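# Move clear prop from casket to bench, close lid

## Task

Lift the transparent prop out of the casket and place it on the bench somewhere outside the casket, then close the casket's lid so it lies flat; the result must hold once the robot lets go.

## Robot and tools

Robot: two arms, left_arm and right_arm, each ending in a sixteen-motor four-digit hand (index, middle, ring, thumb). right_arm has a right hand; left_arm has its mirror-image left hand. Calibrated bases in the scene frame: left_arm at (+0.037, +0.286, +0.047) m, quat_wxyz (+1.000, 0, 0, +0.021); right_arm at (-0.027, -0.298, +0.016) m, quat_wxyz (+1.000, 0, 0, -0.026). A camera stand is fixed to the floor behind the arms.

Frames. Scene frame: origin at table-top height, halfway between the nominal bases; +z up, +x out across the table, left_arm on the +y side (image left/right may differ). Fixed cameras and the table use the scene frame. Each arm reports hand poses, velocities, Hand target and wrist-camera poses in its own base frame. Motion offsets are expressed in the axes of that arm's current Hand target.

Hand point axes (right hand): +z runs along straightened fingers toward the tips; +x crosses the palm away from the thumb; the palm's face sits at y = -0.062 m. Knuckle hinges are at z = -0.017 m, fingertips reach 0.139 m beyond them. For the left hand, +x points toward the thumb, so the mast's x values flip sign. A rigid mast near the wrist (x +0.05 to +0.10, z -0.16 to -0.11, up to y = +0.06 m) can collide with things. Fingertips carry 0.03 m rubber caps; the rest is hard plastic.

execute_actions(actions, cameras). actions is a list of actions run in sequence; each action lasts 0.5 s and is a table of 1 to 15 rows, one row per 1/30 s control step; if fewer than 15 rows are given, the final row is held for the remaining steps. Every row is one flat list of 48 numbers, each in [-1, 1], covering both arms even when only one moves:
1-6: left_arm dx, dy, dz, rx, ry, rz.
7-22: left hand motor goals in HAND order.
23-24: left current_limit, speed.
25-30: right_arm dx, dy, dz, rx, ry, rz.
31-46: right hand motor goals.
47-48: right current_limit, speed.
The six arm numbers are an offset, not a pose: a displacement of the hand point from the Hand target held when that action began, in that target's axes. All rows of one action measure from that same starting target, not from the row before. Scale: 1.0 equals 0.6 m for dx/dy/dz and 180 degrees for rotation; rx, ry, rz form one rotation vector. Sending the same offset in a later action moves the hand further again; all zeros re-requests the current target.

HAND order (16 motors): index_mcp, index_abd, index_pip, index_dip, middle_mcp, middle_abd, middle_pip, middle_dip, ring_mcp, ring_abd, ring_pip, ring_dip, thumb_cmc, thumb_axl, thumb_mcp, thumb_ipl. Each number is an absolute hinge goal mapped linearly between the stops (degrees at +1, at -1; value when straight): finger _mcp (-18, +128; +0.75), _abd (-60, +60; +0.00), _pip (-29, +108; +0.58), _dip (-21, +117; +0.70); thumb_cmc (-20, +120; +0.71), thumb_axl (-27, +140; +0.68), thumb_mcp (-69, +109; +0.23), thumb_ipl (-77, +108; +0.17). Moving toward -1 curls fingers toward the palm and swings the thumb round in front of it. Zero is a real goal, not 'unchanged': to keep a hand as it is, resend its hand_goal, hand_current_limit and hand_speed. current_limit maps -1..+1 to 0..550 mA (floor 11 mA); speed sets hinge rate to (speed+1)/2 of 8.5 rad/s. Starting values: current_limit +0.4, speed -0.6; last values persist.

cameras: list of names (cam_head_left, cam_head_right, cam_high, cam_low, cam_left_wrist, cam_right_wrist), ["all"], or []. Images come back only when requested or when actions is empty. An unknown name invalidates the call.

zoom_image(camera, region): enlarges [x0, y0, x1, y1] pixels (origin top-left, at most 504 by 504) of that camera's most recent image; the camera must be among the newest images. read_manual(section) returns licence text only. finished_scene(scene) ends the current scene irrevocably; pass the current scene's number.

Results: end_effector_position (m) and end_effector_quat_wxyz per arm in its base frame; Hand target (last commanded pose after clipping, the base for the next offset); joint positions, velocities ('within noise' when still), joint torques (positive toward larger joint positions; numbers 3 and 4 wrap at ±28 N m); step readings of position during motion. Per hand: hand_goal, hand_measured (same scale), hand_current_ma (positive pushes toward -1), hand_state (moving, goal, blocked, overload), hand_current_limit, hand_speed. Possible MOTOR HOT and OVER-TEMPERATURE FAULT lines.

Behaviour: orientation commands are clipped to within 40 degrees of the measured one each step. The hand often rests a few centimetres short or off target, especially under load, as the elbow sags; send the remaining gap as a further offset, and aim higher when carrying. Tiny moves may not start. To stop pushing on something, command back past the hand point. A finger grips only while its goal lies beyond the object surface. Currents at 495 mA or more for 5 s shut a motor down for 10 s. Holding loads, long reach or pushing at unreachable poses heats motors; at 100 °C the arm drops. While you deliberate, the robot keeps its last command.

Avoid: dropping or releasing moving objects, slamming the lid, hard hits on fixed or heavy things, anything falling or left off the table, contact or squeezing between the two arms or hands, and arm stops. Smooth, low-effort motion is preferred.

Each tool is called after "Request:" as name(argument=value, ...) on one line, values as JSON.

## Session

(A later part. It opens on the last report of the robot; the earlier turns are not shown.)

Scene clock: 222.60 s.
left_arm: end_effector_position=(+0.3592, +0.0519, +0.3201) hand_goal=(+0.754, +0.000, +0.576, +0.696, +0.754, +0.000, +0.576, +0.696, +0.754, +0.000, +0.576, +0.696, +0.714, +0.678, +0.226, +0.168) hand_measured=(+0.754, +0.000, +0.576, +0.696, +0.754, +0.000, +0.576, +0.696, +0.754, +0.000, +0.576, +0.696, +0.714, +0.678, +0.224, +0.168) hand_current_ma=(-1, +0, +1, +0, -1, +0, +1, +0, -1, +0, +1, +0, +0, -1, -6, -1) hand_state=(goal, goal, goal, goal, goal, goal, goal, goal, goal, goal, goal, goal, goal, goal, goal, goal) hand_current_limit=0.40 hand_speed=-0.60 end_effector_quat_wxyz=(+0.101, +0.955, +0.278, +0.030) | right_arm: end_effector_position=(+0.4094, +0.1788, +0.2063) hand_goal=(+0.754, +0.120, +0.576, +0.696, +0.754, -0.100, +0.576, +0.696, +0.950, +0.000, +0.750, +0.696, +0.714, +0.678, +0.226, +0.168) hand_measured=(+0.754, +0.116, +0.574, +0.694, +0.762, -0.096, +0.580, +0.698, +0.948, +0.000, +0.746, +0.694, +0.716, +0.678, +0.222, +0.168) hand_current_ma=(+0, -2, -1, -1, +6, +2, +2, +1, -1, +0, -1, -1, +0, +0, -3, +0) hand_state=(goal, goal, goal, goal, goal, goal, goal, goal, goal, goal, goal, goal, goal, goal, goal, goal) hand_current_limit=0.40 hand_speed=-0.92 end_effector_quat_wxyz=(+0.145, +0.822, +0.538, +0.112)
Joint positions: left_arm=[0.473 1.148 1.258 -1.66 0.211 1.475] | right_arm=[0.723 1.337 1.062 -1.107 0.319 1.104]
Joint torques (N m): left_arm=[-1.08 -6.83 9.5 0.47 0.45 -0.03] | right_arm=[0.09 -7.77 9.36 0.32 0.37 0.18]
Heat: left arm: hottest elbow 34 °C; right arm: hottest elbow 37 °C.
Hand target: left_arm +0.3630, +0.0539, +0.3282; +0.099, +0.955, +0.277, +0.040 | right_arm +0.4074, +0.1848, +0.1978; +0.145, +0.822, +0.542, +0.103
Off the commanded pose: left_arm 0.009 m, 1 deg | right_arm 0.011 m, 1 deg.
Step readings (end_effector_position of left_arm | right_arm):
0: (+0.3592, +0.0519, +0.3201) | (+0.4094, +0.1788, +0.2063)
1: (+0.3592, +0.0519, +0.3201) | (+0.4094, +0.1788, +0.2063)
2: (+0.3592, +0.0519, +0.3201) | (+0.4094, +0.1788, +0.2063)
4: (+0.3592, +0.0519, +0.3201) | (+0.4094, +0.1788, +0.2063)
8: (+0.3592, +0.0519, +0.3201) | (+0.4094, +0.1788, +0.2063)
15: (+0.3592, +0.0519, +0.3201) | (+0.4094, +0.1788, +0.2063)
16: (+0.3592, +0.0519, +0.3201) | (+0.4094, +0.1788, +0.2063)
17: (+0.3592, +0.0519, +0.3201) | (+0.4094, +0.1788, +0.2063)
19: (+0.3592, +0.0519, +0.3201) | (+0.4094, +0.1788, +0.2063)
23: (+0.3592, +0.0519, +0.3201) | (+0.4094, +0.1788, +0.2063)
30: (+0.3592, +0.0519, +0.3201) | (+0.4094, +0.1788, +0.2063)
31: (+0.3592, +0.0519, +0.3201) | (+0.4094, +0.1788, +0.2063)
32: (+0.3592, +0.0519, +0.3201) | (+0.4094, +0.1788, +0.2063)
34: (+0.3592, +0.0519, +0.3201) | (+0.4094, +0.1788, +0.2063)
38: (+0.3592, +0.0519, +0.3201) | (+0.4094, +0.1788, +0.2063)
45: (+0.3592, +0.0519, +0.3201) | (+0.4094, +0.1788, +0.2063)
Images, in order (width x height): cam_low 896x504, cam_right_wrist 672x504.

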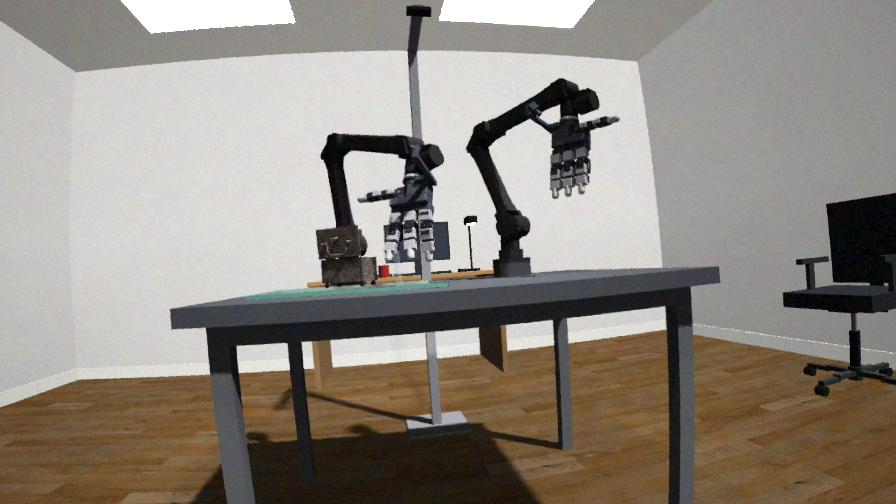

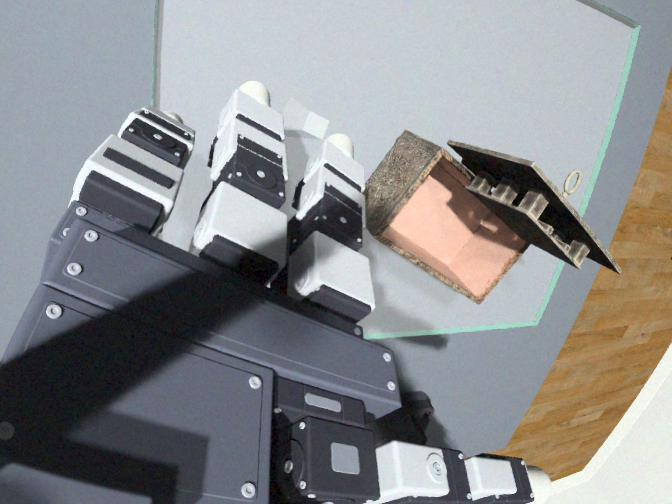

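Request:
execute_actions(actions=[[[0,0,0,0,0,0,0.754,0,0.576,0.696,0.754,0,0.576,0.696,0.754,0,0.576,0.696,0.714,0.678,0.226,0.168,0.4,-0.6, 0.003,0.0080,-0.0230,0,0,0,0.754,0.12,0.576,0.696,0.754,-0.1,0.576,0.696,0.95,0,0.75,0.696,0.714,0.678,0.226,0.168,0.4,-0.92]],[[0,0,0,0,0,0,0.754,0,0.576,0.696,0.754,0,0.576,0.696,0.754,0,0.576,0.696,0.714,0.678,0.226,0.168,0.4,-0.6, 0.002,0.0201,-0.0546,0,0,0,0.754,0.12,0.576,0.696,0.754,-0.1,0.576,0.696,0.95,0,0.75,0.696,0.714,0.678,0.226,0.168,0.4,-0.92]]], cameras=["cam_low","cam_right_wrist","cam_high"])

Request:
zoom_image(camera="cam_low", region=[370, 230, 430, 290])

Request:
zoom_image(camera="cam_high", region=[345, 130, 425, 210])

Scene clock: 236.40 s.
left_arm: end_effector_position=(+0.3592, +0.0519, +0.3201) hand_goal=(+0.754, +0.000, +0.576, +0.696, +0.754, +0.000, +0.576, +0.696, +0.754, +0.000, +0.576, +0.696, +0.714, +0.678, +0.226, +0.168) hand_measured=(+0.754, +0.000, +0.576, +0.696, +0.754, +0.000, +0.576, +0.696, +0.754, +0.000, +0.576, +0.696, +0.714, +0.678, +0.224, +0.168) hand_current_ma=(-1, +0, +1, +0, -1, +0, +1, +0, -1, +0, +1, +0, +0, -1, -6, -1) hand_state=(goal, goal, goal, goal, goal, goal, goal, goal, goal, goal, goal, goal, goal, goal, goal, goal) hand_current_limit=0.40 hand_speed=-0.60 end_effector_quat_wxyz=(+0.101, +0.955, +0.278, +0.030) | right_arm: end_effector_position=(+0.4036, +0.1754, +0.2268) hand_goal=(+0.754, +0.120, +0.576, +0.696, +0.754, -0.100, +0.576, +0.696, +0.950, +0.000, +0.750, +0.696, +0.714, +0.678, +0.226, +0.168) hand_measured=(+0.754, +0.116, +0.574, +0.694, +0.760, -0.098, +0.580, +0.698, +0.948, +0.000, +0.746, +0.694, +0.716, +0.678, +0.222, +0.168) hand_current_ma=(+0, -2, -1, -1, +4, +1, +2, +1, -1, +0, -1, -1, +0, +0, -3, +0) hand_state=(goal, goal, goal, goal, goal, goal, goal, goal, goal, goal, goal, goal, goal, goal, goal, goal) hand_current_limit=0.40 hand_speed=-0.92 end_effector_quat_wxyz=(+0.149, +0.821, +0.544, +0.083)
Joint positions: left_arm=[0.473 1.148 1.258 -1.66 0.211 1.475] | right_arm=[0.726 1.337 1.126 -1.232 0.319 1.106]
Joint torques (N m): left_arm=[-0.91 -6.95 9.66 0.44 0.42 0.01] | right_arm=[0.15 -9.82 12.96 -0.09 0.37 0.19]
Heat: left arm: hottest elbow 34 °C; right arm: hottest elbow 37 °C.
Hand target: left_arm +0.3630, +0.0539, +0.3282; +0.099, +0.955, +0.277, +0.040 | right_arm +0.4078, +0.1872, +0.2472; +0.145, +0.821, +0.542, +0.103
Off the commanded pose: left_arm 0.009 m, 1 deg | right_arm 0.024 m, 2 deg.
Step readings (end_effector_position of left_arm | right_arm):
0: (+0.3592, +0.0519, +0.3201) | (+0.4094, +0.1788, +0.2063)
1: (+0.3592, +0.0519, +0.3201) | (+0.4094, +0.1788, +0.2063)
2: (+0.3592, +0.0519, +0.3201) | (+0.4093, +0.1787, +0.2063)
4: (+0.3592, +0.0519, +0.3201) | (+0.4080, +0.1778, +0.2059)
8: (+0.3592, +0.0519, +0.3201) | (+0.4054, +0.1761, +0.2050)
15: (+0.3592, +0.0519, +0.3201) | (+0.4043, +0.1756, +0.2047)
16: (+0.3592, +0.0519, +0.3201) | (+0.4041, +0.1754, +0.2047)
17: (+0.3592, +0.0519, +0.3201) | (+0.4034, +0.1748, +0.2051)
19: (+0.3592, +0.0519, +0.3201) | (+0.4011, +0.1727, +0.2078)
23: (+0.3592, +0.0519, +0.3201) | (+0.4022, +0.1737, +0.2189)
30: (+0.3592, +0.0519, +0.3201) | (+0.4042, +0.1759, +0.2270)
Images, in order (width x height): cam_high 896x504, cam_low 896x504, cam_right_wrist 672x504.

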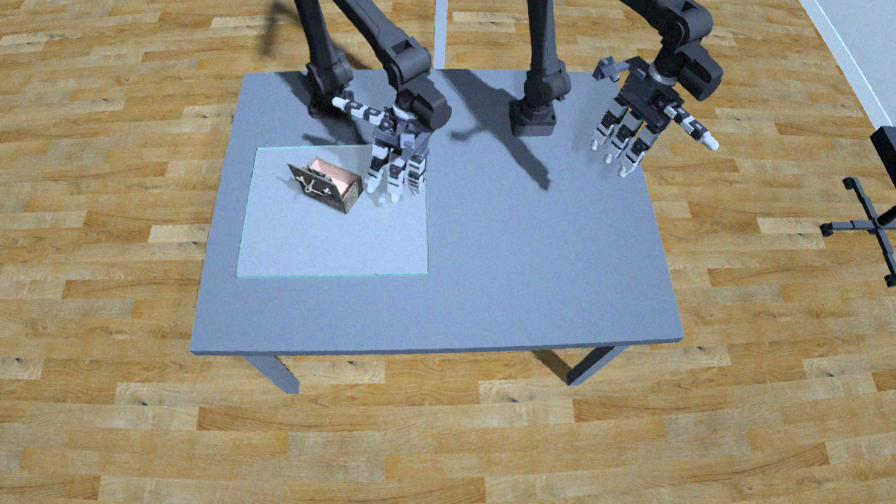

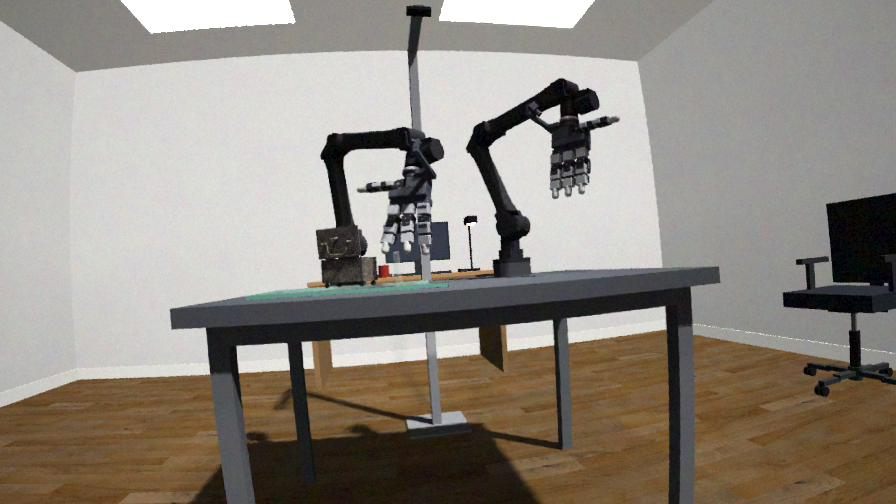

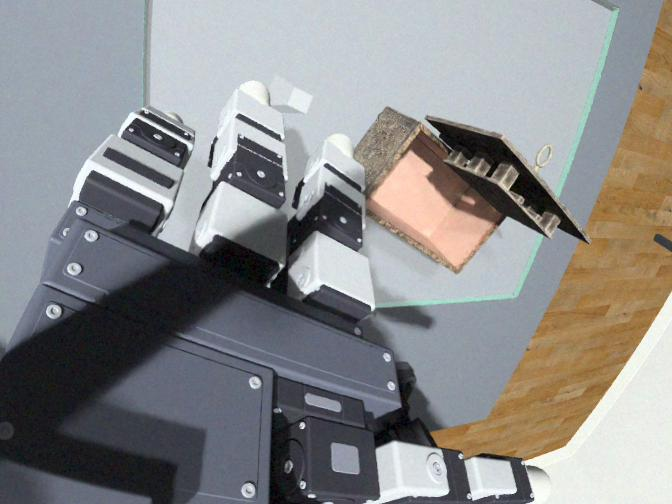

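Scaled by 8.400.

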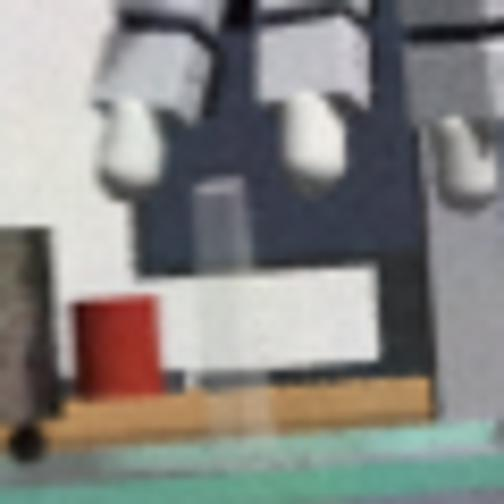

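Scaled by 6.300.

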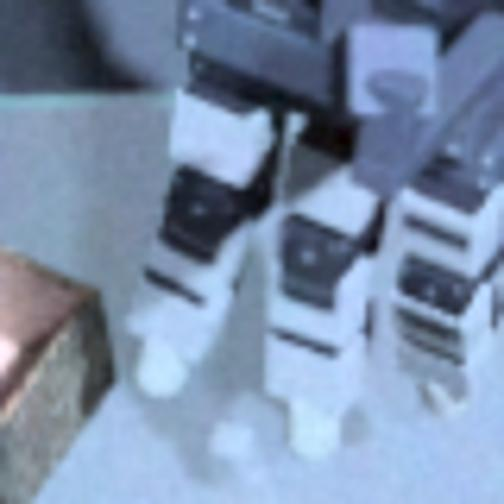

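Request:
execute_actions(actions=[[[0,0,0,0,0,0,0.754,0,0.576,0.696,0.754,0,0.576,0.696,0.754,0,0.576,0.696,0.714,0.678,0.226,0.168,0.4,-0.6, 0,0.023,-0.0624,0,0,0,0.754,0.12,0.576,0.696,0.754,-0.1,0.576,0.696,0.95,0,0.75,0.696,0.714,0.678,0.226,0.168,0.4,-0.8]],[[0,0,0,0,0,0,0.754,0,0.576,0.696,0.754,0,0.576,0.696,0.754,0,0.576,0.696,0.714,0.678,0.226,0.168,0.4,-0.6, 0,0.023,-0.0624,0,0,0,0.754,0.0,0.576,0.696,0.754,0,0.576,0.696,0.95,0,0.75,0.696,0.714,0.678,0.226,0.168,0.4,-0.8]]])

Scene clock: 239.80 s.
left_arm: end_effector_position=(+0.3592, +0.0519, +0.3201) hand_goal=(+0.754, +0.000, +0.576, +0.696, +0.754, +0.000, +0.576, +0.696, +0.754, +0.000, +0.576, +0.696, +0.714, +0.678, +0.226, +0.168) hand_measured=(+0.754, +0.000, +0.576, +0.696, +0.754, +0.000, +0.576, +0.696, +0.754, +0.000, +0.576, +0.696, +0.714, +0.678, +0.224, +0.168) hand_current_ma=(-1, +0, +1, +0, -1, +0, +1, +0, -1, +0, +1, +0, +0, -1, -6, -1) hand_state=(goal, goal, goal, goal, goal, goal, goal, goal, goal, goal, goal, goal, goal, goal, goal, goal) hand_current_limit=0.40 hand_speed=-0.60 end_effector_quat_wxyz=(+0.101, +0.955, +0.278, +0.030) | right_arm: end_effector_position=(+0.4051, +0.1767, +0.3089) hand_goal=(+0.754, +0.000, +0.576, +0.696, +0.754, +0.000, +0.576, +0.696, +0.950, +0.000, +0.750, +0.696, +0.714, +0.678, +0.226, +0.168) hand_measured=(+0.754, +0.004, +0.574, +0.694, +0.760, -0.002, +0.580, +0.698, +0.948, +0.000, +0.746, +0.694, +0.716, +0.678, +0.222, +0.168) hand_current_ma=(+0, +1, -1, -1, +4, -1, +2, +1, -1, +0, -1, -1, +0, +0, -3, +0) hand_state=(goal, goal, goal, goal, goal, goal, goal, goal, goal, goal, goal, goal, goal, goal, goal, goal) hand_current_limit=0.40 hand_speed=-0.80 end_effector_quat_wxyz=(+0.149, +0.822, +0.544, +0.086)
Joint positions: left_arm=[0.473 1.148 1.258 -1.66 0.211 1.475] | right_arm=[0.726 1.316 1.322 -1.442 0.319 1.106]
Joint torques (N m): left_arm=[-0.79 -6.59 9.7 0.53 0.35 -0.04] | right_arm=[-0.03 -9.29 13.26 -0.13 0.36 0.19]
Heat: left arm: hottest elbow 34 °C; right arm: hottest elbow 37 °C.
Hand target: left_arm +0.3630, +0.0539, +0.3282; +0.099, +0.955, +0.277, +0.040 | right_arm +0.4073, +0.1865, +0.3271; +0.145, +0.821, +0.542, +0.103
Off the commanded pose: left_arm 0.009 m, 1 deg | right_arm 0.021 m, 2 deg.
Step readings (end_effector_position of left_arm | right_arm):
0: (+0.3592, +0.0519, +0.3201) | (+0.4036, +0.1754, +0.2268)
1: (+0.3592, +0.0519, +0.3201) | (+0.4036, +0.1754, +0.2271)
2: (+0.3592, +0.0519, +0.3201) | (+0.4029, +0.1748, +0.2281)
4: (+0.3592, +0.0519, +0.3201) | (+0.4014, +0.1734, +0.2338)
8: (+0.3592, +0.0519, +0.3201) | (+0.4035, +0.1752, +0.2540)
15: (+0.3592, +0.0519, +0.3201) | (+0.4051, +0.1766, +0.2706)
16: (+0.3592, +0.0519, +0.3201) | (+0.4047, +0.1763, +0.2705)
17: (+0.3592, +0.0519, +0.3201) | (+0.4038, +0.1755, +0.2715)
19: (+0.3592, +0.0519, +0.3201) | (+0.4017, +0.1737, +0.2772)
23: (+0.3592, +0.0519, +0.3201) | (+0.4041, +0.1758, +0.2970)
30: (+0.3592, +0.0519, +0.3201) | (+0.4057, +0.1772, +0.3091)

Request:
execute_actions(actions=[[[0,0,0,0,0,0,0.754,0,0.576,0.696,0.754,0,0.576,0.696,0.754,0,0.576,0.696,0.714,0.678,0.226,0.168,0.4,-0.6, 0,0,0,0.0085,0.0075,-0.168,0.754,0.0,0.576,0.696,0.754,0,0.576,0.696,0.95,0,0.75,0.696,0.714,0.678,0.226,0.168,0.4,-0.8]],[[0,0,0,0,0,0,0.754,0,0.576,0.696,0.754,0,0.576,0.696,0.754,0,0.576,0.696,0.714,0.678,0.226,0.168,0.4,-0.6, 0,0,0,0.0085,0.0075,-0.168,0.754,0.0,0.576,0.696,0.754,0,0.576,0.696,0.95,0,0.75,0.696,0.714,0.678,0.226,0.168,0.4,-0.8]],[[0,0,0,0,0,0,0.754,0,0.576,0.696,0.754,0,0.576,0.696,0.754,0,0.576,0.696,0.714,0.678,0.226,0.168,0.4,-0.6, 0,0,0,0.0085,0.0075,-0.168,0.754,0.0,0.576,0.696,0.754,0,0.576,0.696,0.95,0,0.75,0.696,0.714,0.678,0.226,0.168,0.4,-0.8]]], cameras=["cam_high","cam_low","cam_right_wrist"])

Scene clock: 242.90 s.
left_arm: end_effector_position=(+0.3592, +0.0519, +0.3201) hand_goal=(+0.754, +0.000, +0.576, +0.696, +0.754, +0.000, +0.576, +0.696, +0.754, +0.000, +0.576, +0.696, +0.714, +0.678, +0.226, +0.168) hand_measured=(+0.754, +0.000, +0.576, +0.696, +0.754, +0.000, +0.576, +0.696, +0.754, +0.000, +0.576, +0.696, +0.714, +0.678, +0.224, +0.168) hand_current_ma=(-1, +0, +1, +0, -1, +0, +1, +0, -1, +0, +1, +0, +0, -1, -6, -1) hand_state=(goal, goal, goal, goal, goal, goal, goal, goal, goal, goal, goal, goal, goal, goal, goal, goal) hand_current_limit=0.40 hand_speed=-0.60 end_effector_quat_wxyz=(+0.101, +0.955, +0.278, +0.030) | right_arm: end_effector_position=(+0.3947, +0.1855, +0.3124) hand_goal=(+0.754, +0.000, +0.576, +0.696, +0.754, +0.000, +0.576, +0.696, +0.950, +0.000, +0.750, +0.696, +0.714, +0.678, +0.226, +0.168) hand_measured=(+0.754, +0.002, +0.574, +0.694, +0.756, -0.002, +0.578, +0.698, +0.948, +0.000, +0.746, +0.694, +0.716, +0.678, +0.222, +0.168) hand_current_ma=(+0, +0, -1, -1, +0, -1, +1, +1, -1, +0, -1, -1, +1, +0, -3, +0) hand_state=(goal, goal, goal, goal, goal, goal, goal, goal, goal, goal, goal, goal, goal, goal, goal, goal) hand_current_limit=0.40 hand_speed=-0.80 end_effector_quat_wxyz=(+0.125, +0.196, +0.972, -0.030)
Joint positions: left_arm=[0.473 1.148 1.258 -1.66 0.211 1.475] | right_arm=[0.421 1.173 1.284 -1.511 0.194 -0.769]
Joint torques (N m): left_arm=[-1.26 -6.42 9.47 0.29 0.42 -0.02] | right_arm=[-2.2 -5.6 13.67 0.23 0.16 -0.01]
Heat: left arm: hottest elbow 34 °C; right arm: hottest elbow 37 °C.
Hand target: left_arm +0.3630, +0.0539, +0.3282; +0.099, +0.955, +0.277, +0.040 | right_arm +0.4072, +0.1864, +0.3272; +0.128, +0.193, +0.973, -0.024
Off the commanded pose: left_arm 0.009 m, 1 deg | right_arm 0.019 m, 1 deg.
Step readings (end_effector_position of left_arm | right_arm):
0: (+0.3592, +0.0519, +0.3201) | (+0.4050, +0.1766, +0.3089)
1: (+0.3592, +0.0519, +0.3201) | (+0.4051, +0.1767, +0.3089)
2: (+0.3592, +0.0519, +0.3201) | (+0.4061, +0.1783, +0.3094)
4: (+0.3592, +0.0519, +0.3201) | (+0.4076, +0.1821, +0.3120)
8: (+0.3592, +0.0519, +0.3201) | (+0.4034, +0.1869, +0.3209)
15: (+0.3592, +0.0519, +0.3201) | (+0.4033, +0.1881, +0.3341)
16: (+0.3592, +0.0519, +0.3201) | (+0.4042, +0.1883, +0.3336)
17: (+0.3592, +0.0519, +0.3201) | (+0.4054, +0.1894, +0.3325)
19: (+0.3592, +0.0519, +0.3201) | (+0.4061, +0.1897, +0.3281)
23: (+0.3592, +0.0519, +0.3201) | (+0.4056, +0.1833, +0.3222)
30: (+0.3592, +0.0519, +0.3201) | (+0.4060, +0.1838, +0.3252)
31: (+0.3592, +0.0519, +0.3201) | (+0.4059, +0.1847, +0.3247)
32: (+0.3592, +0.0519, +0.3201) | (+0.4060, +0.1853, +0.3238)
34: (+0.3592, +0.0519, +0.3201) | (+0.4044, +0.1854, +0.3207)
38: (+0.3592, +0.0519, +0.3201) | (+0.4032, +0.1763, +0.3140)
45: (+0.3592, +0.0519, +0.3201) | (+0.3981, +0.1788, +0.3121)
Images, in order (width x height): cam_high 896x504, cam_low 896x504, cam_right_wrist 672x504.

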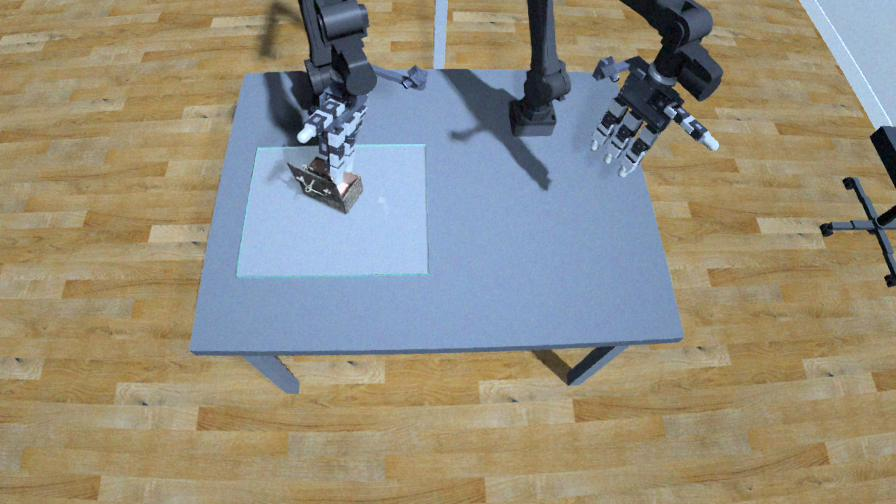

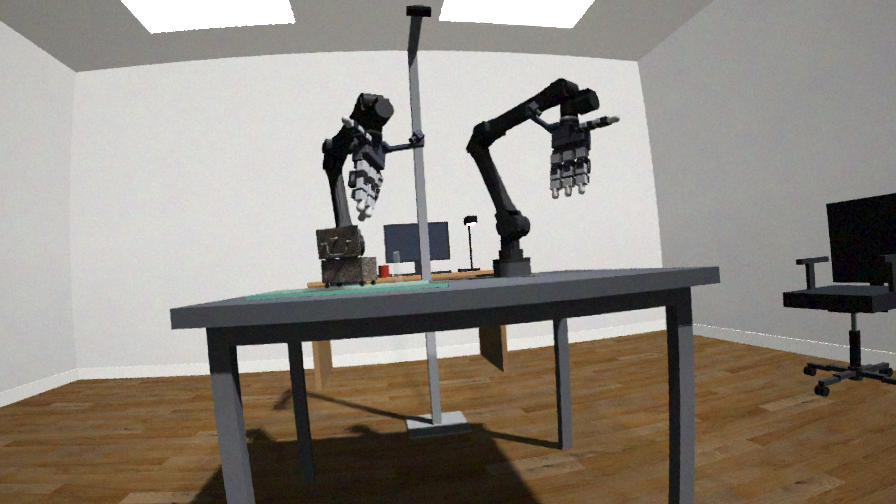

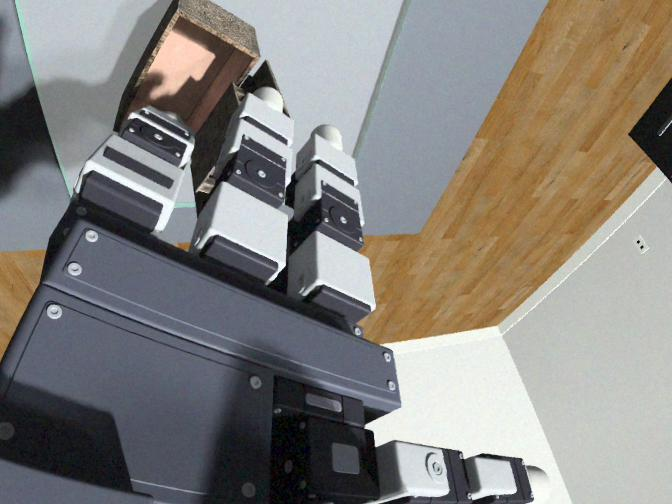

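Request:
zoom_image(camera="cam_right_wrist", region=[170, 0, 350, 140])

Request:
zoom_image(camera="cam_high", region=[280, 130, 400, 220])

Request:
zoom_image(camera="cam_low", region=[310, 190, 410, 290])

Scaled by 2.800 from the camera's 672x504 image, which has a finer 960x720 frame.

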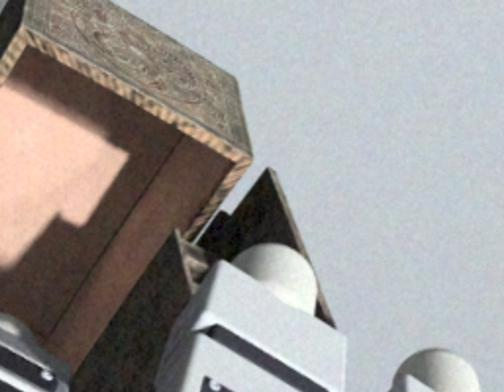

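Scaled by 4.200.

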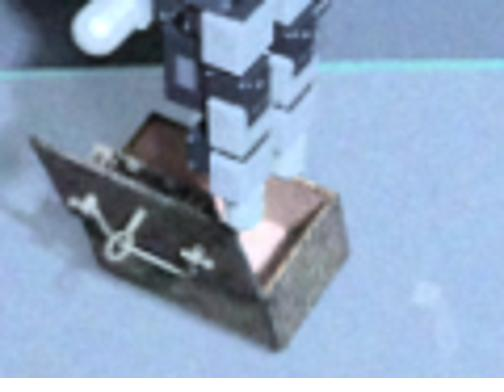

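Scaled by 5.040.

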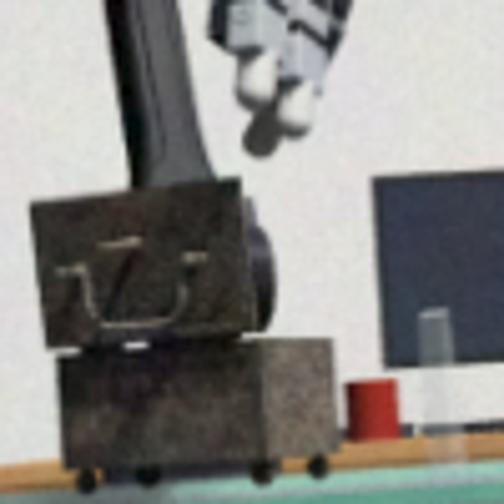

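Request:
execute_actions(actions=[[[0,0,0,0,0,0,0.754,0,0.576,0.696,0.754,0,0.576,0.696,0.754,0,0.576,0.696,0.714,0.678,0.226,0.168,0.4,-0.6, 0.0027,-0.0633,0.0323,0,0,0,0.754,0.0,0.576,0.696,0.754,0,0.576,0.696,0.95,0,0.75,0.696,0.714,0.678,0.226,0.168,0.4,-0.8]]], cameras=["cam_high","cam_low","cam_right_wrist"])

Request:
zoom_image(camera="cam_right_wrist", region=[200, 40, 380, 180])

Request:
zoom_image(camera="cam_high", region=[280, 130, 400, 220])

Request:
zoom_image(camera="cam_low", region=[310, 190, 410, 290])

Scene clock: 249.37 s.
left_arm: end_effector_position=(+0.3592, +0.0519, +0.3201) hand_goal=(+0.754, +0.000, +0.576, +0.696, +0.754, +0.000, +0.576, +0.696, +0.754, +0.000, +0.576, +0.696, +0.714, +0.678, +0.226, +0.168) hand_measured=(+0.754, +0.000, +0.576, +0.696, +0.754, +0.000, +0.576, +0.696, +0.754, +0.000, +0.576, +0.696, +0.714, +0.678, +0.224, +0.168) hand_current_ma=(-1, +0, +1, +0, -1, +0, +1, +0, -1, +0, +1, +0, +0, -1, -6, -1) hand_state=(goal, goal, goal, goal, goal, goal, goal, goal, goal, goal, goal, goal, goal, goal, goal, goal) hand_current_limit=0.40 hand_speed=-0.60 end_effector_quat_wxyz=(+0.101, +0.955, +0.278, +0.030) | right_arm: end_effector_position=(+0.3948, +0.1533, +0.3068) hand_goal=(+0.754, +0.000, +0.576, +0.696, +0.754, +0.000, +0.576, +0.696, +0.950, +0.000, +0.750, +0.696, +0.714, +0.678, +0.226, +0.168) hand_measured=(+0.754, +0.002, +0.574, +0.694, +0.754, -0.002, +0.578, +0.698, +0.948, +0.000, +0.746, +0.694, +0.716, +0.678, +0.222, +0.168) hand_current_ma=(+0, +0, -1, -1, +0, -1, +1, +1, -1, +0, -1, -1, +0, +0, -3, +0) hand_state=(goal, goal, goal, goal, goal, goal, goal, goal, goal, goal, goal, goal, goal, goal, goal, goal) hand_current_limit=0.40 hand_speed=-0.80 end_effector_quat_wxyz=(+0.122, +0.193, +0.973, -0.028)
Joint positions: left_arm=[0.473 1.148 1.258 -1.66 0.211 1.475] | right_arm=[0.323 1.14 1.244 -1.488 0.169 -0.872]
Joint torques (N m): left_arm=[-1.26 -6.65 9.62 0.53 0.4 -0.02] | right_arm=[-2.08 -7.36 9.11 1.1 0.13 -0.02]
Heat: left arm: hottest elbow 34 °C; right arm: hottest elbow 37 °C.
Hand target: left_arm +0.3630, +0.0539, +0.3282; +0.099, +0.955, +0.277, +0.040 | right_arm +0.3960, +0.1500, +0.3078; +0.128, +0.193, +0.973, -0.024
Off the commanded pose: left_arm 0.009 m, 1 deg | right_arm 0.004 m, 1 deg.
Step readings (end_effector_position of left_arm | right_arm):
0: (+0.3592, +0.0519, +0.3201) | (+0.3946, +0.1856, +0.3123)
1: (+0.3592, +0.0519, +0.3201) | (+0.3946, +0.1856, +0.3123)
2: (+0.3592, +0.0519, +0.3201) | (+0.3946, +0.1851, +0.3122)
4: (+0.3592, +0.0519, +0.3201) | (+0.3964, +0.1794, +0.3116)
8: (+0.3592, +0.0519, +0.3201) | (+0.3979, +0.1576, +0.3070)
15: (+0.3592, +0.0519, +0.3201) | (+0.3953, +0.1523, +0.3068)
Images, in order (width x height): cam_high 896x504, cam_low 896x504, cam_right_wrist 672x504.

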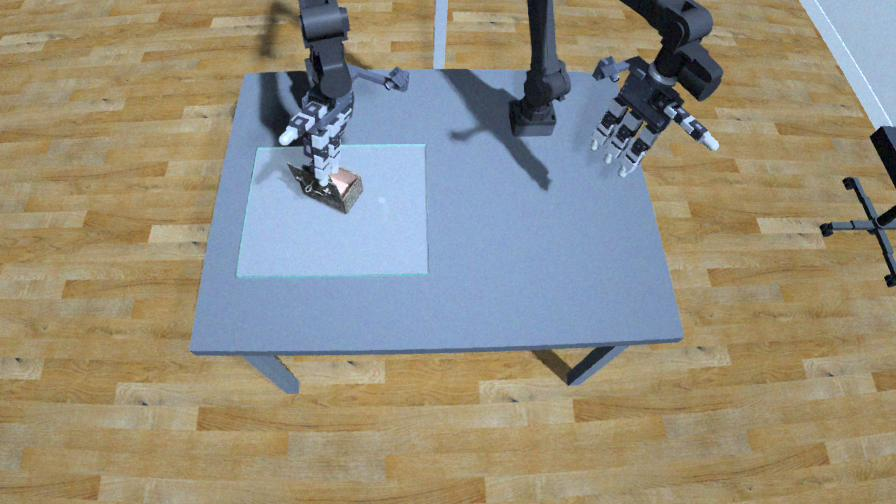

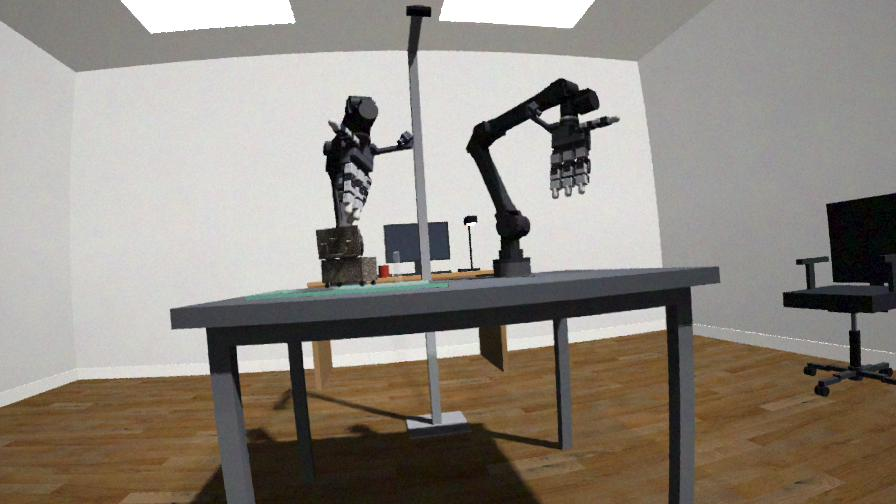

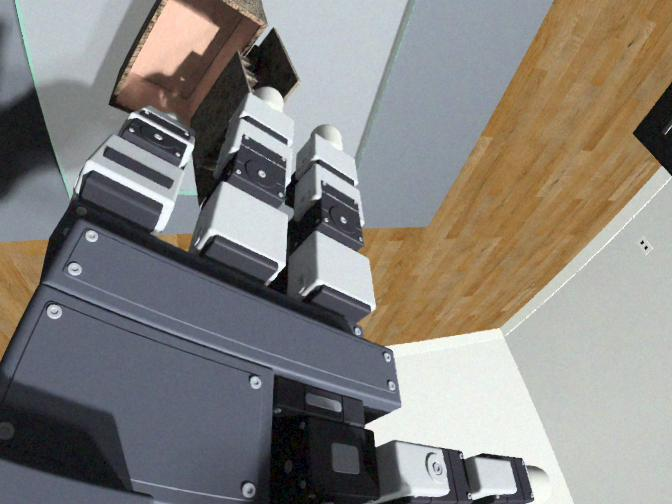

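Scaled by 2.800 from the camera's 672x504 image, which has a finer 960x720 frame.

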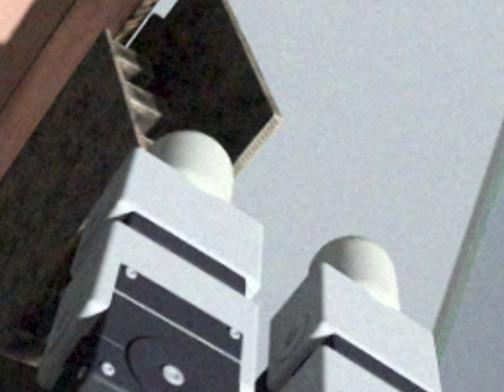

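Scaled by 4.200.

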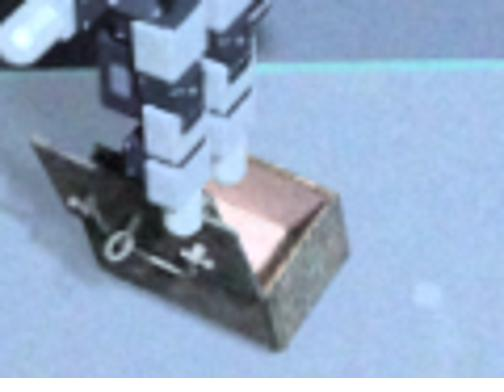

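Scaled by 5.040.

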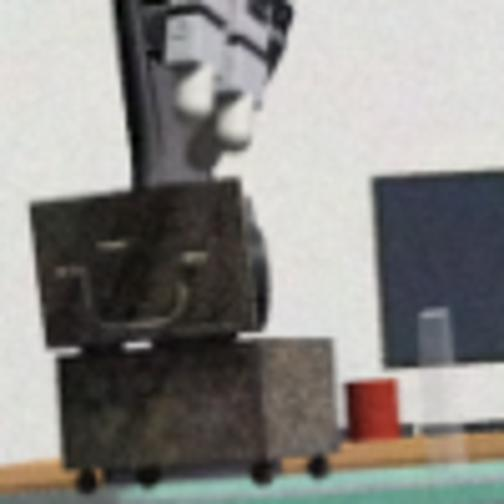

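Request:
execute_actions(actions=[[[0,0,0,0,0,0,0.754,0,0.576,0.696,0.754,0,0.576,0.696,0.754,0,0.576,0.696,0.714,0.678,0.226,0.168,0.4,-0.6, 0.013,-0.0057,0.0483,0,0,0,0.754,0.0,0.576,0.696,0.754,0,0.576,0.696,0.95,0,0.75,0.696,0.714,0.678,0.226,0.168,0.4,-0.8]]], cameras=["cam_high","cam_low","cam_right_wrist"])

Request:
zoom_image(camera="cam_right_wrist", region=[200, 40, 380, 180])

Request:
zoom_image(camera="cam_high", region=[280, 140, 370, 220])

Request:
zoom_image(camera="cam_low", region=[310, 190, 390, 290])

Scene clock: 252.37 s.
left_arm: end_effector_position=(+0.3592, +0.0519, +0.3201) hand_goal=(+0.754, +0.000, +0.576, +0.696, +0.754, +0.000, +0.576, +0.696, +0.754, +0.000, +0.576, +0.696, +0.714, +0.678, +0.226, +0.168) hand_measured=(+0.754, +0.000, +0.576, +0.696, +0.754, +0.000, +0.576, +0.696, +0.754, +0.000, +0.576, +0.696, +0.714, +0.678, +0.224, +0.168) hand_current_ma=(-1, +0, +1, +0, -1, +0, +1, +0, -1, +0, +1, +0, +0, -1, -6, -1) hand_state=(goal, goal, goal, goal, goal, goal, goal, goal, goal, goal, goal, goal, goal, goal, goal, goal) hand_current_limit=0.40 hand_speed=-0.60 end_effector_quat_wxyz=(+0.101, +0.955, +0.278, +0.030) | right_arm: end_effector_position=(+0.3918, +0.1510, +0.2752) hand_goal=(+0.754, +0.000, +0.576, +0.696, +0.754, +0.000, +0.576, +0.696, +0.950, +0.000, +0.750, +0.696, +0.714, +0.678, +0.226, +0.168) hand_measured=(+0.754, +0.002, +0.574, +0.694, +0.754, -0.002, +0.578, +0.698, +0.948, +0.000, +0.746, +0.694, +0.716, +0.678, +0.222, +0.168) hand_current_ma=(+0, +0, -1, -1, +0, -1, +1, +1, -1, +0, -1, -1, +0, +0, -3, +0) hand_state=(goal, goal, goal, goal, goal, goal, goal, goal, goal, goal, goal, goal, goal, goal, goal, goal) hand_current_limit=0.40 hand_speed=-0.80 end_effector_quat_wxyz=(+0.121, +0.191, +0.974, -0.028)
Joint positions: left_arm=[0.473 1.148 1.258 -1.66 0.211 1.475] | right_arm=[0.318 1.127 1.152 -1.411 0.167 -0.881]
Joint torques (N m): left_arm=[-1.08 -6.65 9.68 0.42 0.4 -0.04] | right_arm=[-2.2 -7.12 9.55 1.06 0.12 -0.02]
Heat: left arm: hottest elbow 34 °C; right arm: hottest elbow 37 °C.
Hand target: left_arm +0.3630, +0.0539, +0.3282; +0.099, +0.955, +0.277, +0.040 | right_arm +0.3946, +0.1470, +0.2779; +0.128, +0.193, +0.973, -0.024
Off the commanded pose: left_arm 0.009 m, 1 deg | right_arm 0.006 m, 1 deg.
Step readings (end_effector_position of left_arm | right_arm):
0: (+0.3592, +0.0519, +0.3201) | (+0.3948, +0.1533, +0.3068)
1: (+0.3592, +0.0519, +0.3201) | (+0.3947, +0.1533, +0.3063)
2: (+0.3592, +0.0519, +0.3201) | (+0.3952, +0.1535, +0.3053)
4: (+0.3592, +0.0519, +0.3201) | (+0.3953, +0.1529, +0.2989)
8: (+0.3592, +0.0519, +0.3201) | (+0.3909, +0.1507, +0.2799)
15: (+0.3592, +0.0519, +0.3201) | (+0.3916, +0.1509, +0.2751)
Images, in order (width x height): cam_high 896x504, cam_low 896x504, cam_right_wrist 672x504.

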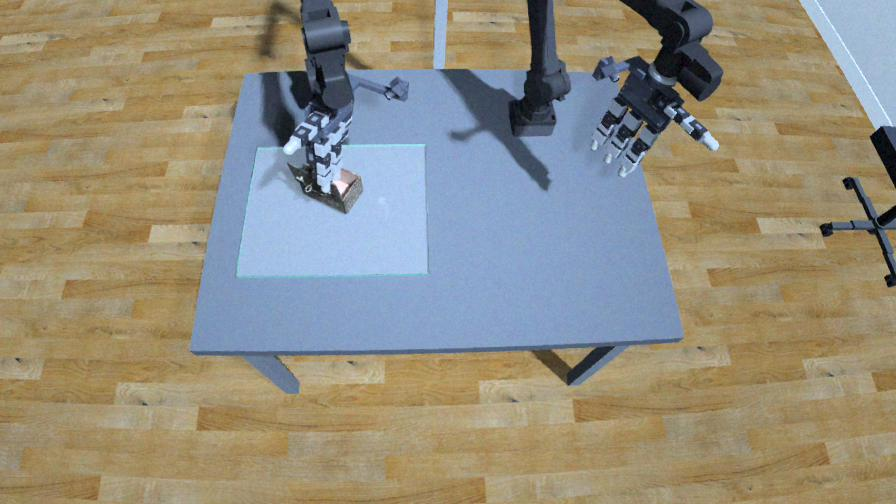

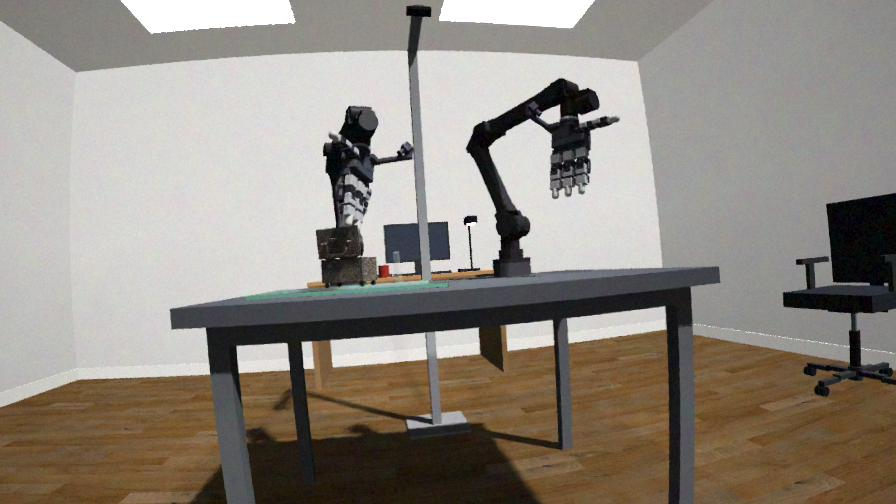

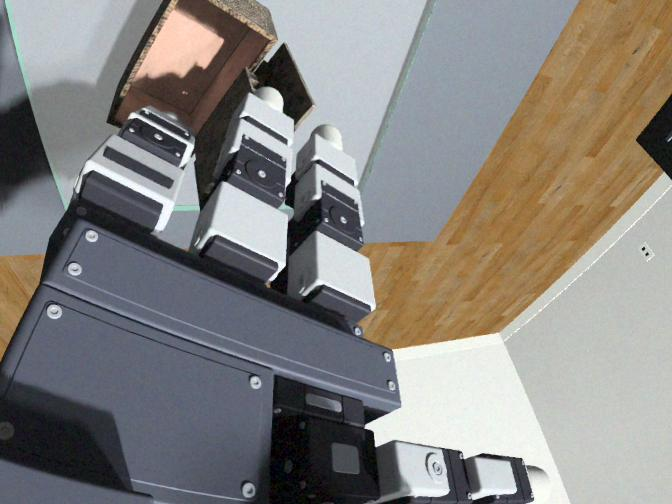

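Scaled by 2.800 from the camera's 672x504 image, which has a finer 960x720 frame.

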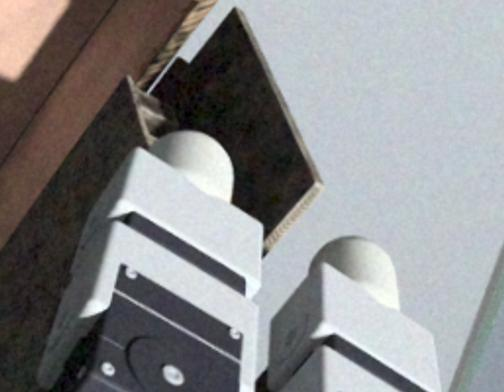

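Scaled by 5.600.

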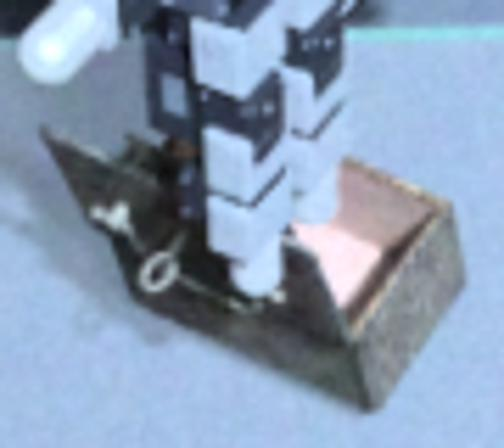

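Scaled by 5.040.

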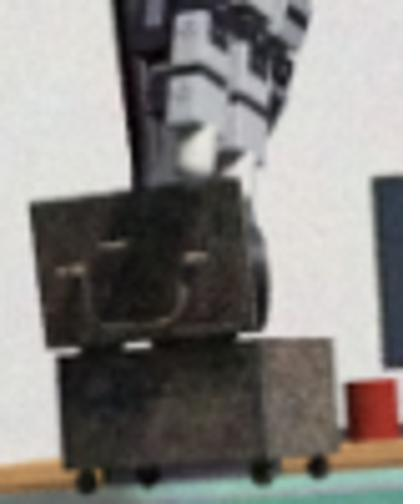

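Request:
execute_actions(actions=[[[0,0,0,0,0,0,0.754,0,0.576,0.696,0.754,0,0.576,0.696,0.754,0,0.576,0.696,0.714,0.678,0.226,0.168,0.4,-0.6, 0.0052,0,0.0452,0,0,0,0.754,0.0,0.576,0.696,0.754,0,0.576,0.696,0.95,0,0.75,0.696,0.714,0.678,0.226,0.168,0.4,-0.8]]], cameras=["cam_high","cam_low","cam_right_wrist"])

Request:
zoom_image(camera="cam_right_wrist", region=[200, 40, 380, 180])

Request:
zoom_image(camera="cam_high", region=[280, 140, 370, 220])

Request:
zoom_image(camera="cam_low", region=[310, 190, 390, 290])

Scene clock: 255.07 s.
left_arm: end_effector_position=(+0.3592, +0.0519, +0.3201) hand_goal=(+0.754, +0.000, +0.576, +0.696, +0.754, +0.000, +0.576, +0.696, +0.754, +0.000, +0.576, +0.696, +0.714, +0.678, +0.226, +0.168) hand_measured=(+0.754, +0.000, +0.576, +0.696, +0.754, +0.000, +0.576, +0.696, +0.754, +0.000, +0.576, +0.696, +0.714, +0.678, +0.224, +0.168) hand_current_ma=(-1, +0, +1, +0, -1, +0, +1, +0, -1, +0, +1, +0, +0, -1, -6, -1) hand_state=(goal, goal, goal, goal, goal, goal, goal, goal, goal, goal, goal, goal, goal, goal, goal, goal) hand_current_limit=0.40 hand_speed=-0.60 end_effector_quat_wxyz=(+0.101, +0.955, +0.278, +0.030) | right_arm: end_effector_position=(+0.3947, +0.1492, +0.2530) hand_goal=(+0.754, +0.000, +0.576, +0.696, +0.754, +0.000, +0.576, +0.696, +0.950, +0.000, +0.750, +0.696, +0.714, +0.678, +0.226, +0.168) hand_measured=(+0.754, +0.002, +0.574, +0.694, +0.752, -0.002, +0.576, +0.698, +0.948, +0.000, +0.746, +0.694, +0.716, +0.678, +0.222, +0.168) hand_current_ma=(+0, +0, -1, -1, -1, -1, +0, +0, -1, +0, -1, -1, +0, +0, -3, +0) hand_state=(goal, goal, goal, goal, goal, goal, goal, goal, goal, goal, goal, goal, goal, goal, goal, goal) hand_current_limit=0.40 hand_speed=-0.80 end_effector_quat_wxyz=(+0.126, +0.192, +0.973, -0.025)
Joint positions: left_arm=[0.473 1.148 1.258 -1.66 0.211 1.475] | right_arm=[0.309 1.125 1.089 -1.337 0.165 -0.889]
Joint torques (N m): left_arm=[-1.26 -6.42 9.68 0.43 0.39 -0.03] | right_arm=[-2.14 -6.36 9.46 1.11 0.12 -0.03]
Heat: left arm: hottest elbow 34 °C; right arm: hottest elbow 37 °C.
Hand target: left_arm +0.3630, +0.0539, +0.3282; +0.099, +0.955, +0.277, +0.040 | right_arm +0.3984, +0.1454, +0.2508; +0.128, +0.193, +0.973, -0.024
Off the commanded pose: left_arm 0.009 m, 1 deg | right_arm 0.006 m, 0 deg.
Step readings (end_effector_position of left_arm | right_arm):
0: (+0.3592, +0.0519, +0.3201) | (+0.3919, +0.1511, +0.2753)
1: (+0.3592, +0.0519, +0.3201) | (+0.3919, +0.1510, +0.2751)
2: (+0.3592, +0.0519, +0.3201) | (+0.3927, +0.1513, +0.2744)
4: (+0.3592, +0.0519, +0.3201) | (+0.3948, +0.1512, +0.2702)
8: (+0.3592, +0.0519, +0.3201) | (+0.3934, +0.1490, +0.2557)
15: (+0.3592, +0.0519, +0.3201) | (+0.3945, +0.1491, +0.2529)
Images, in order (width x height): cam_high 896x504, cam_low 896x504, cam_right_wrist 672x504.

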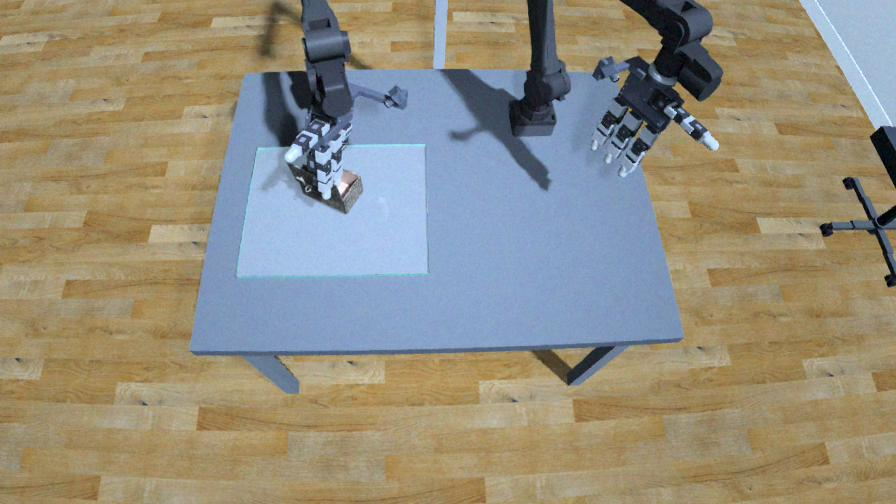

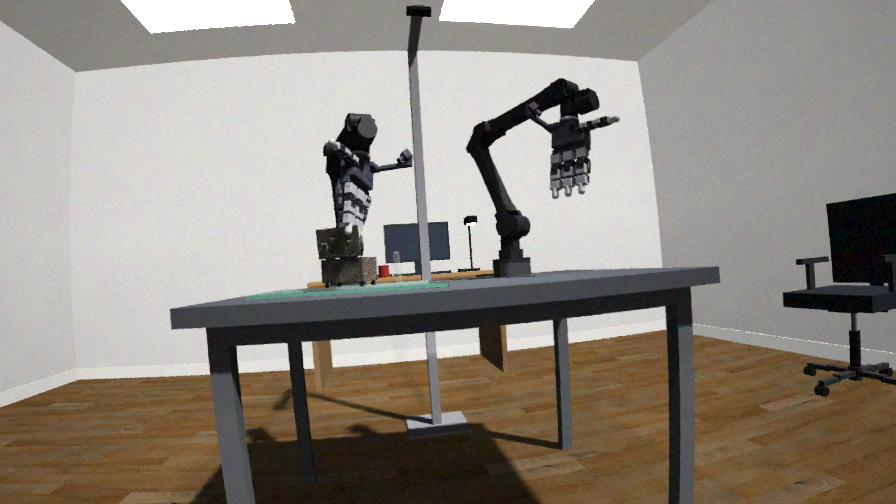

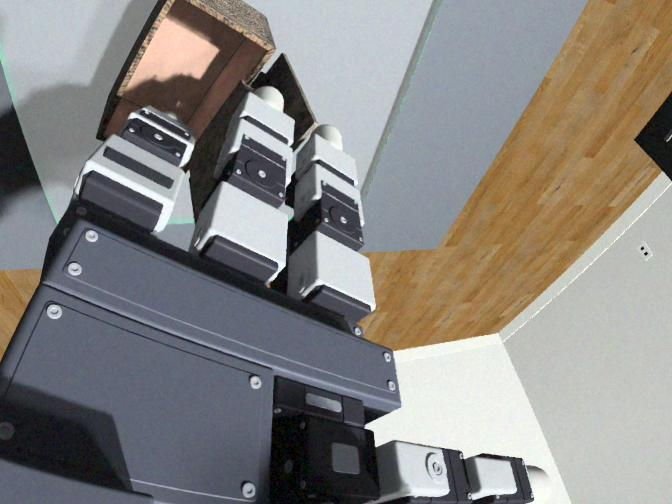

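Scaled by 2.800 from the camera's 672x504 image, which has a finer 960x720 frame.

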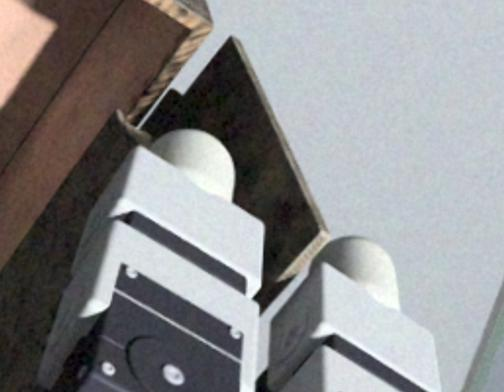

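Scaled by 5.600.

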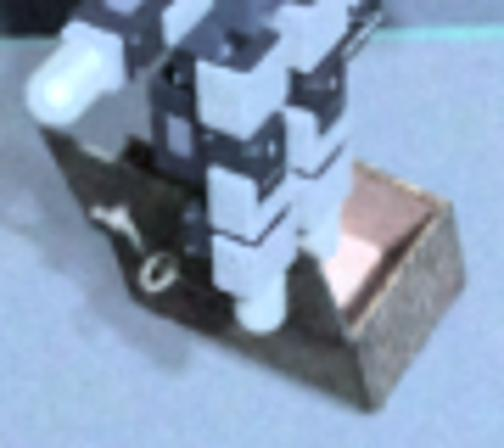

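Scaled by 5.040.

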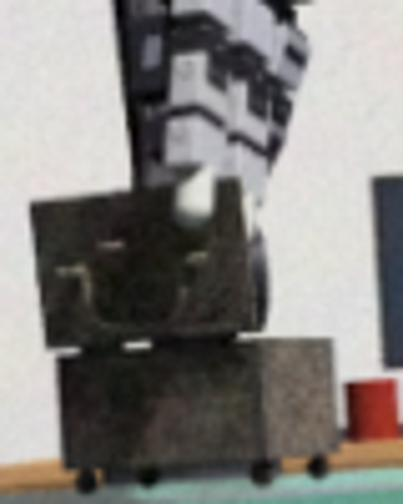

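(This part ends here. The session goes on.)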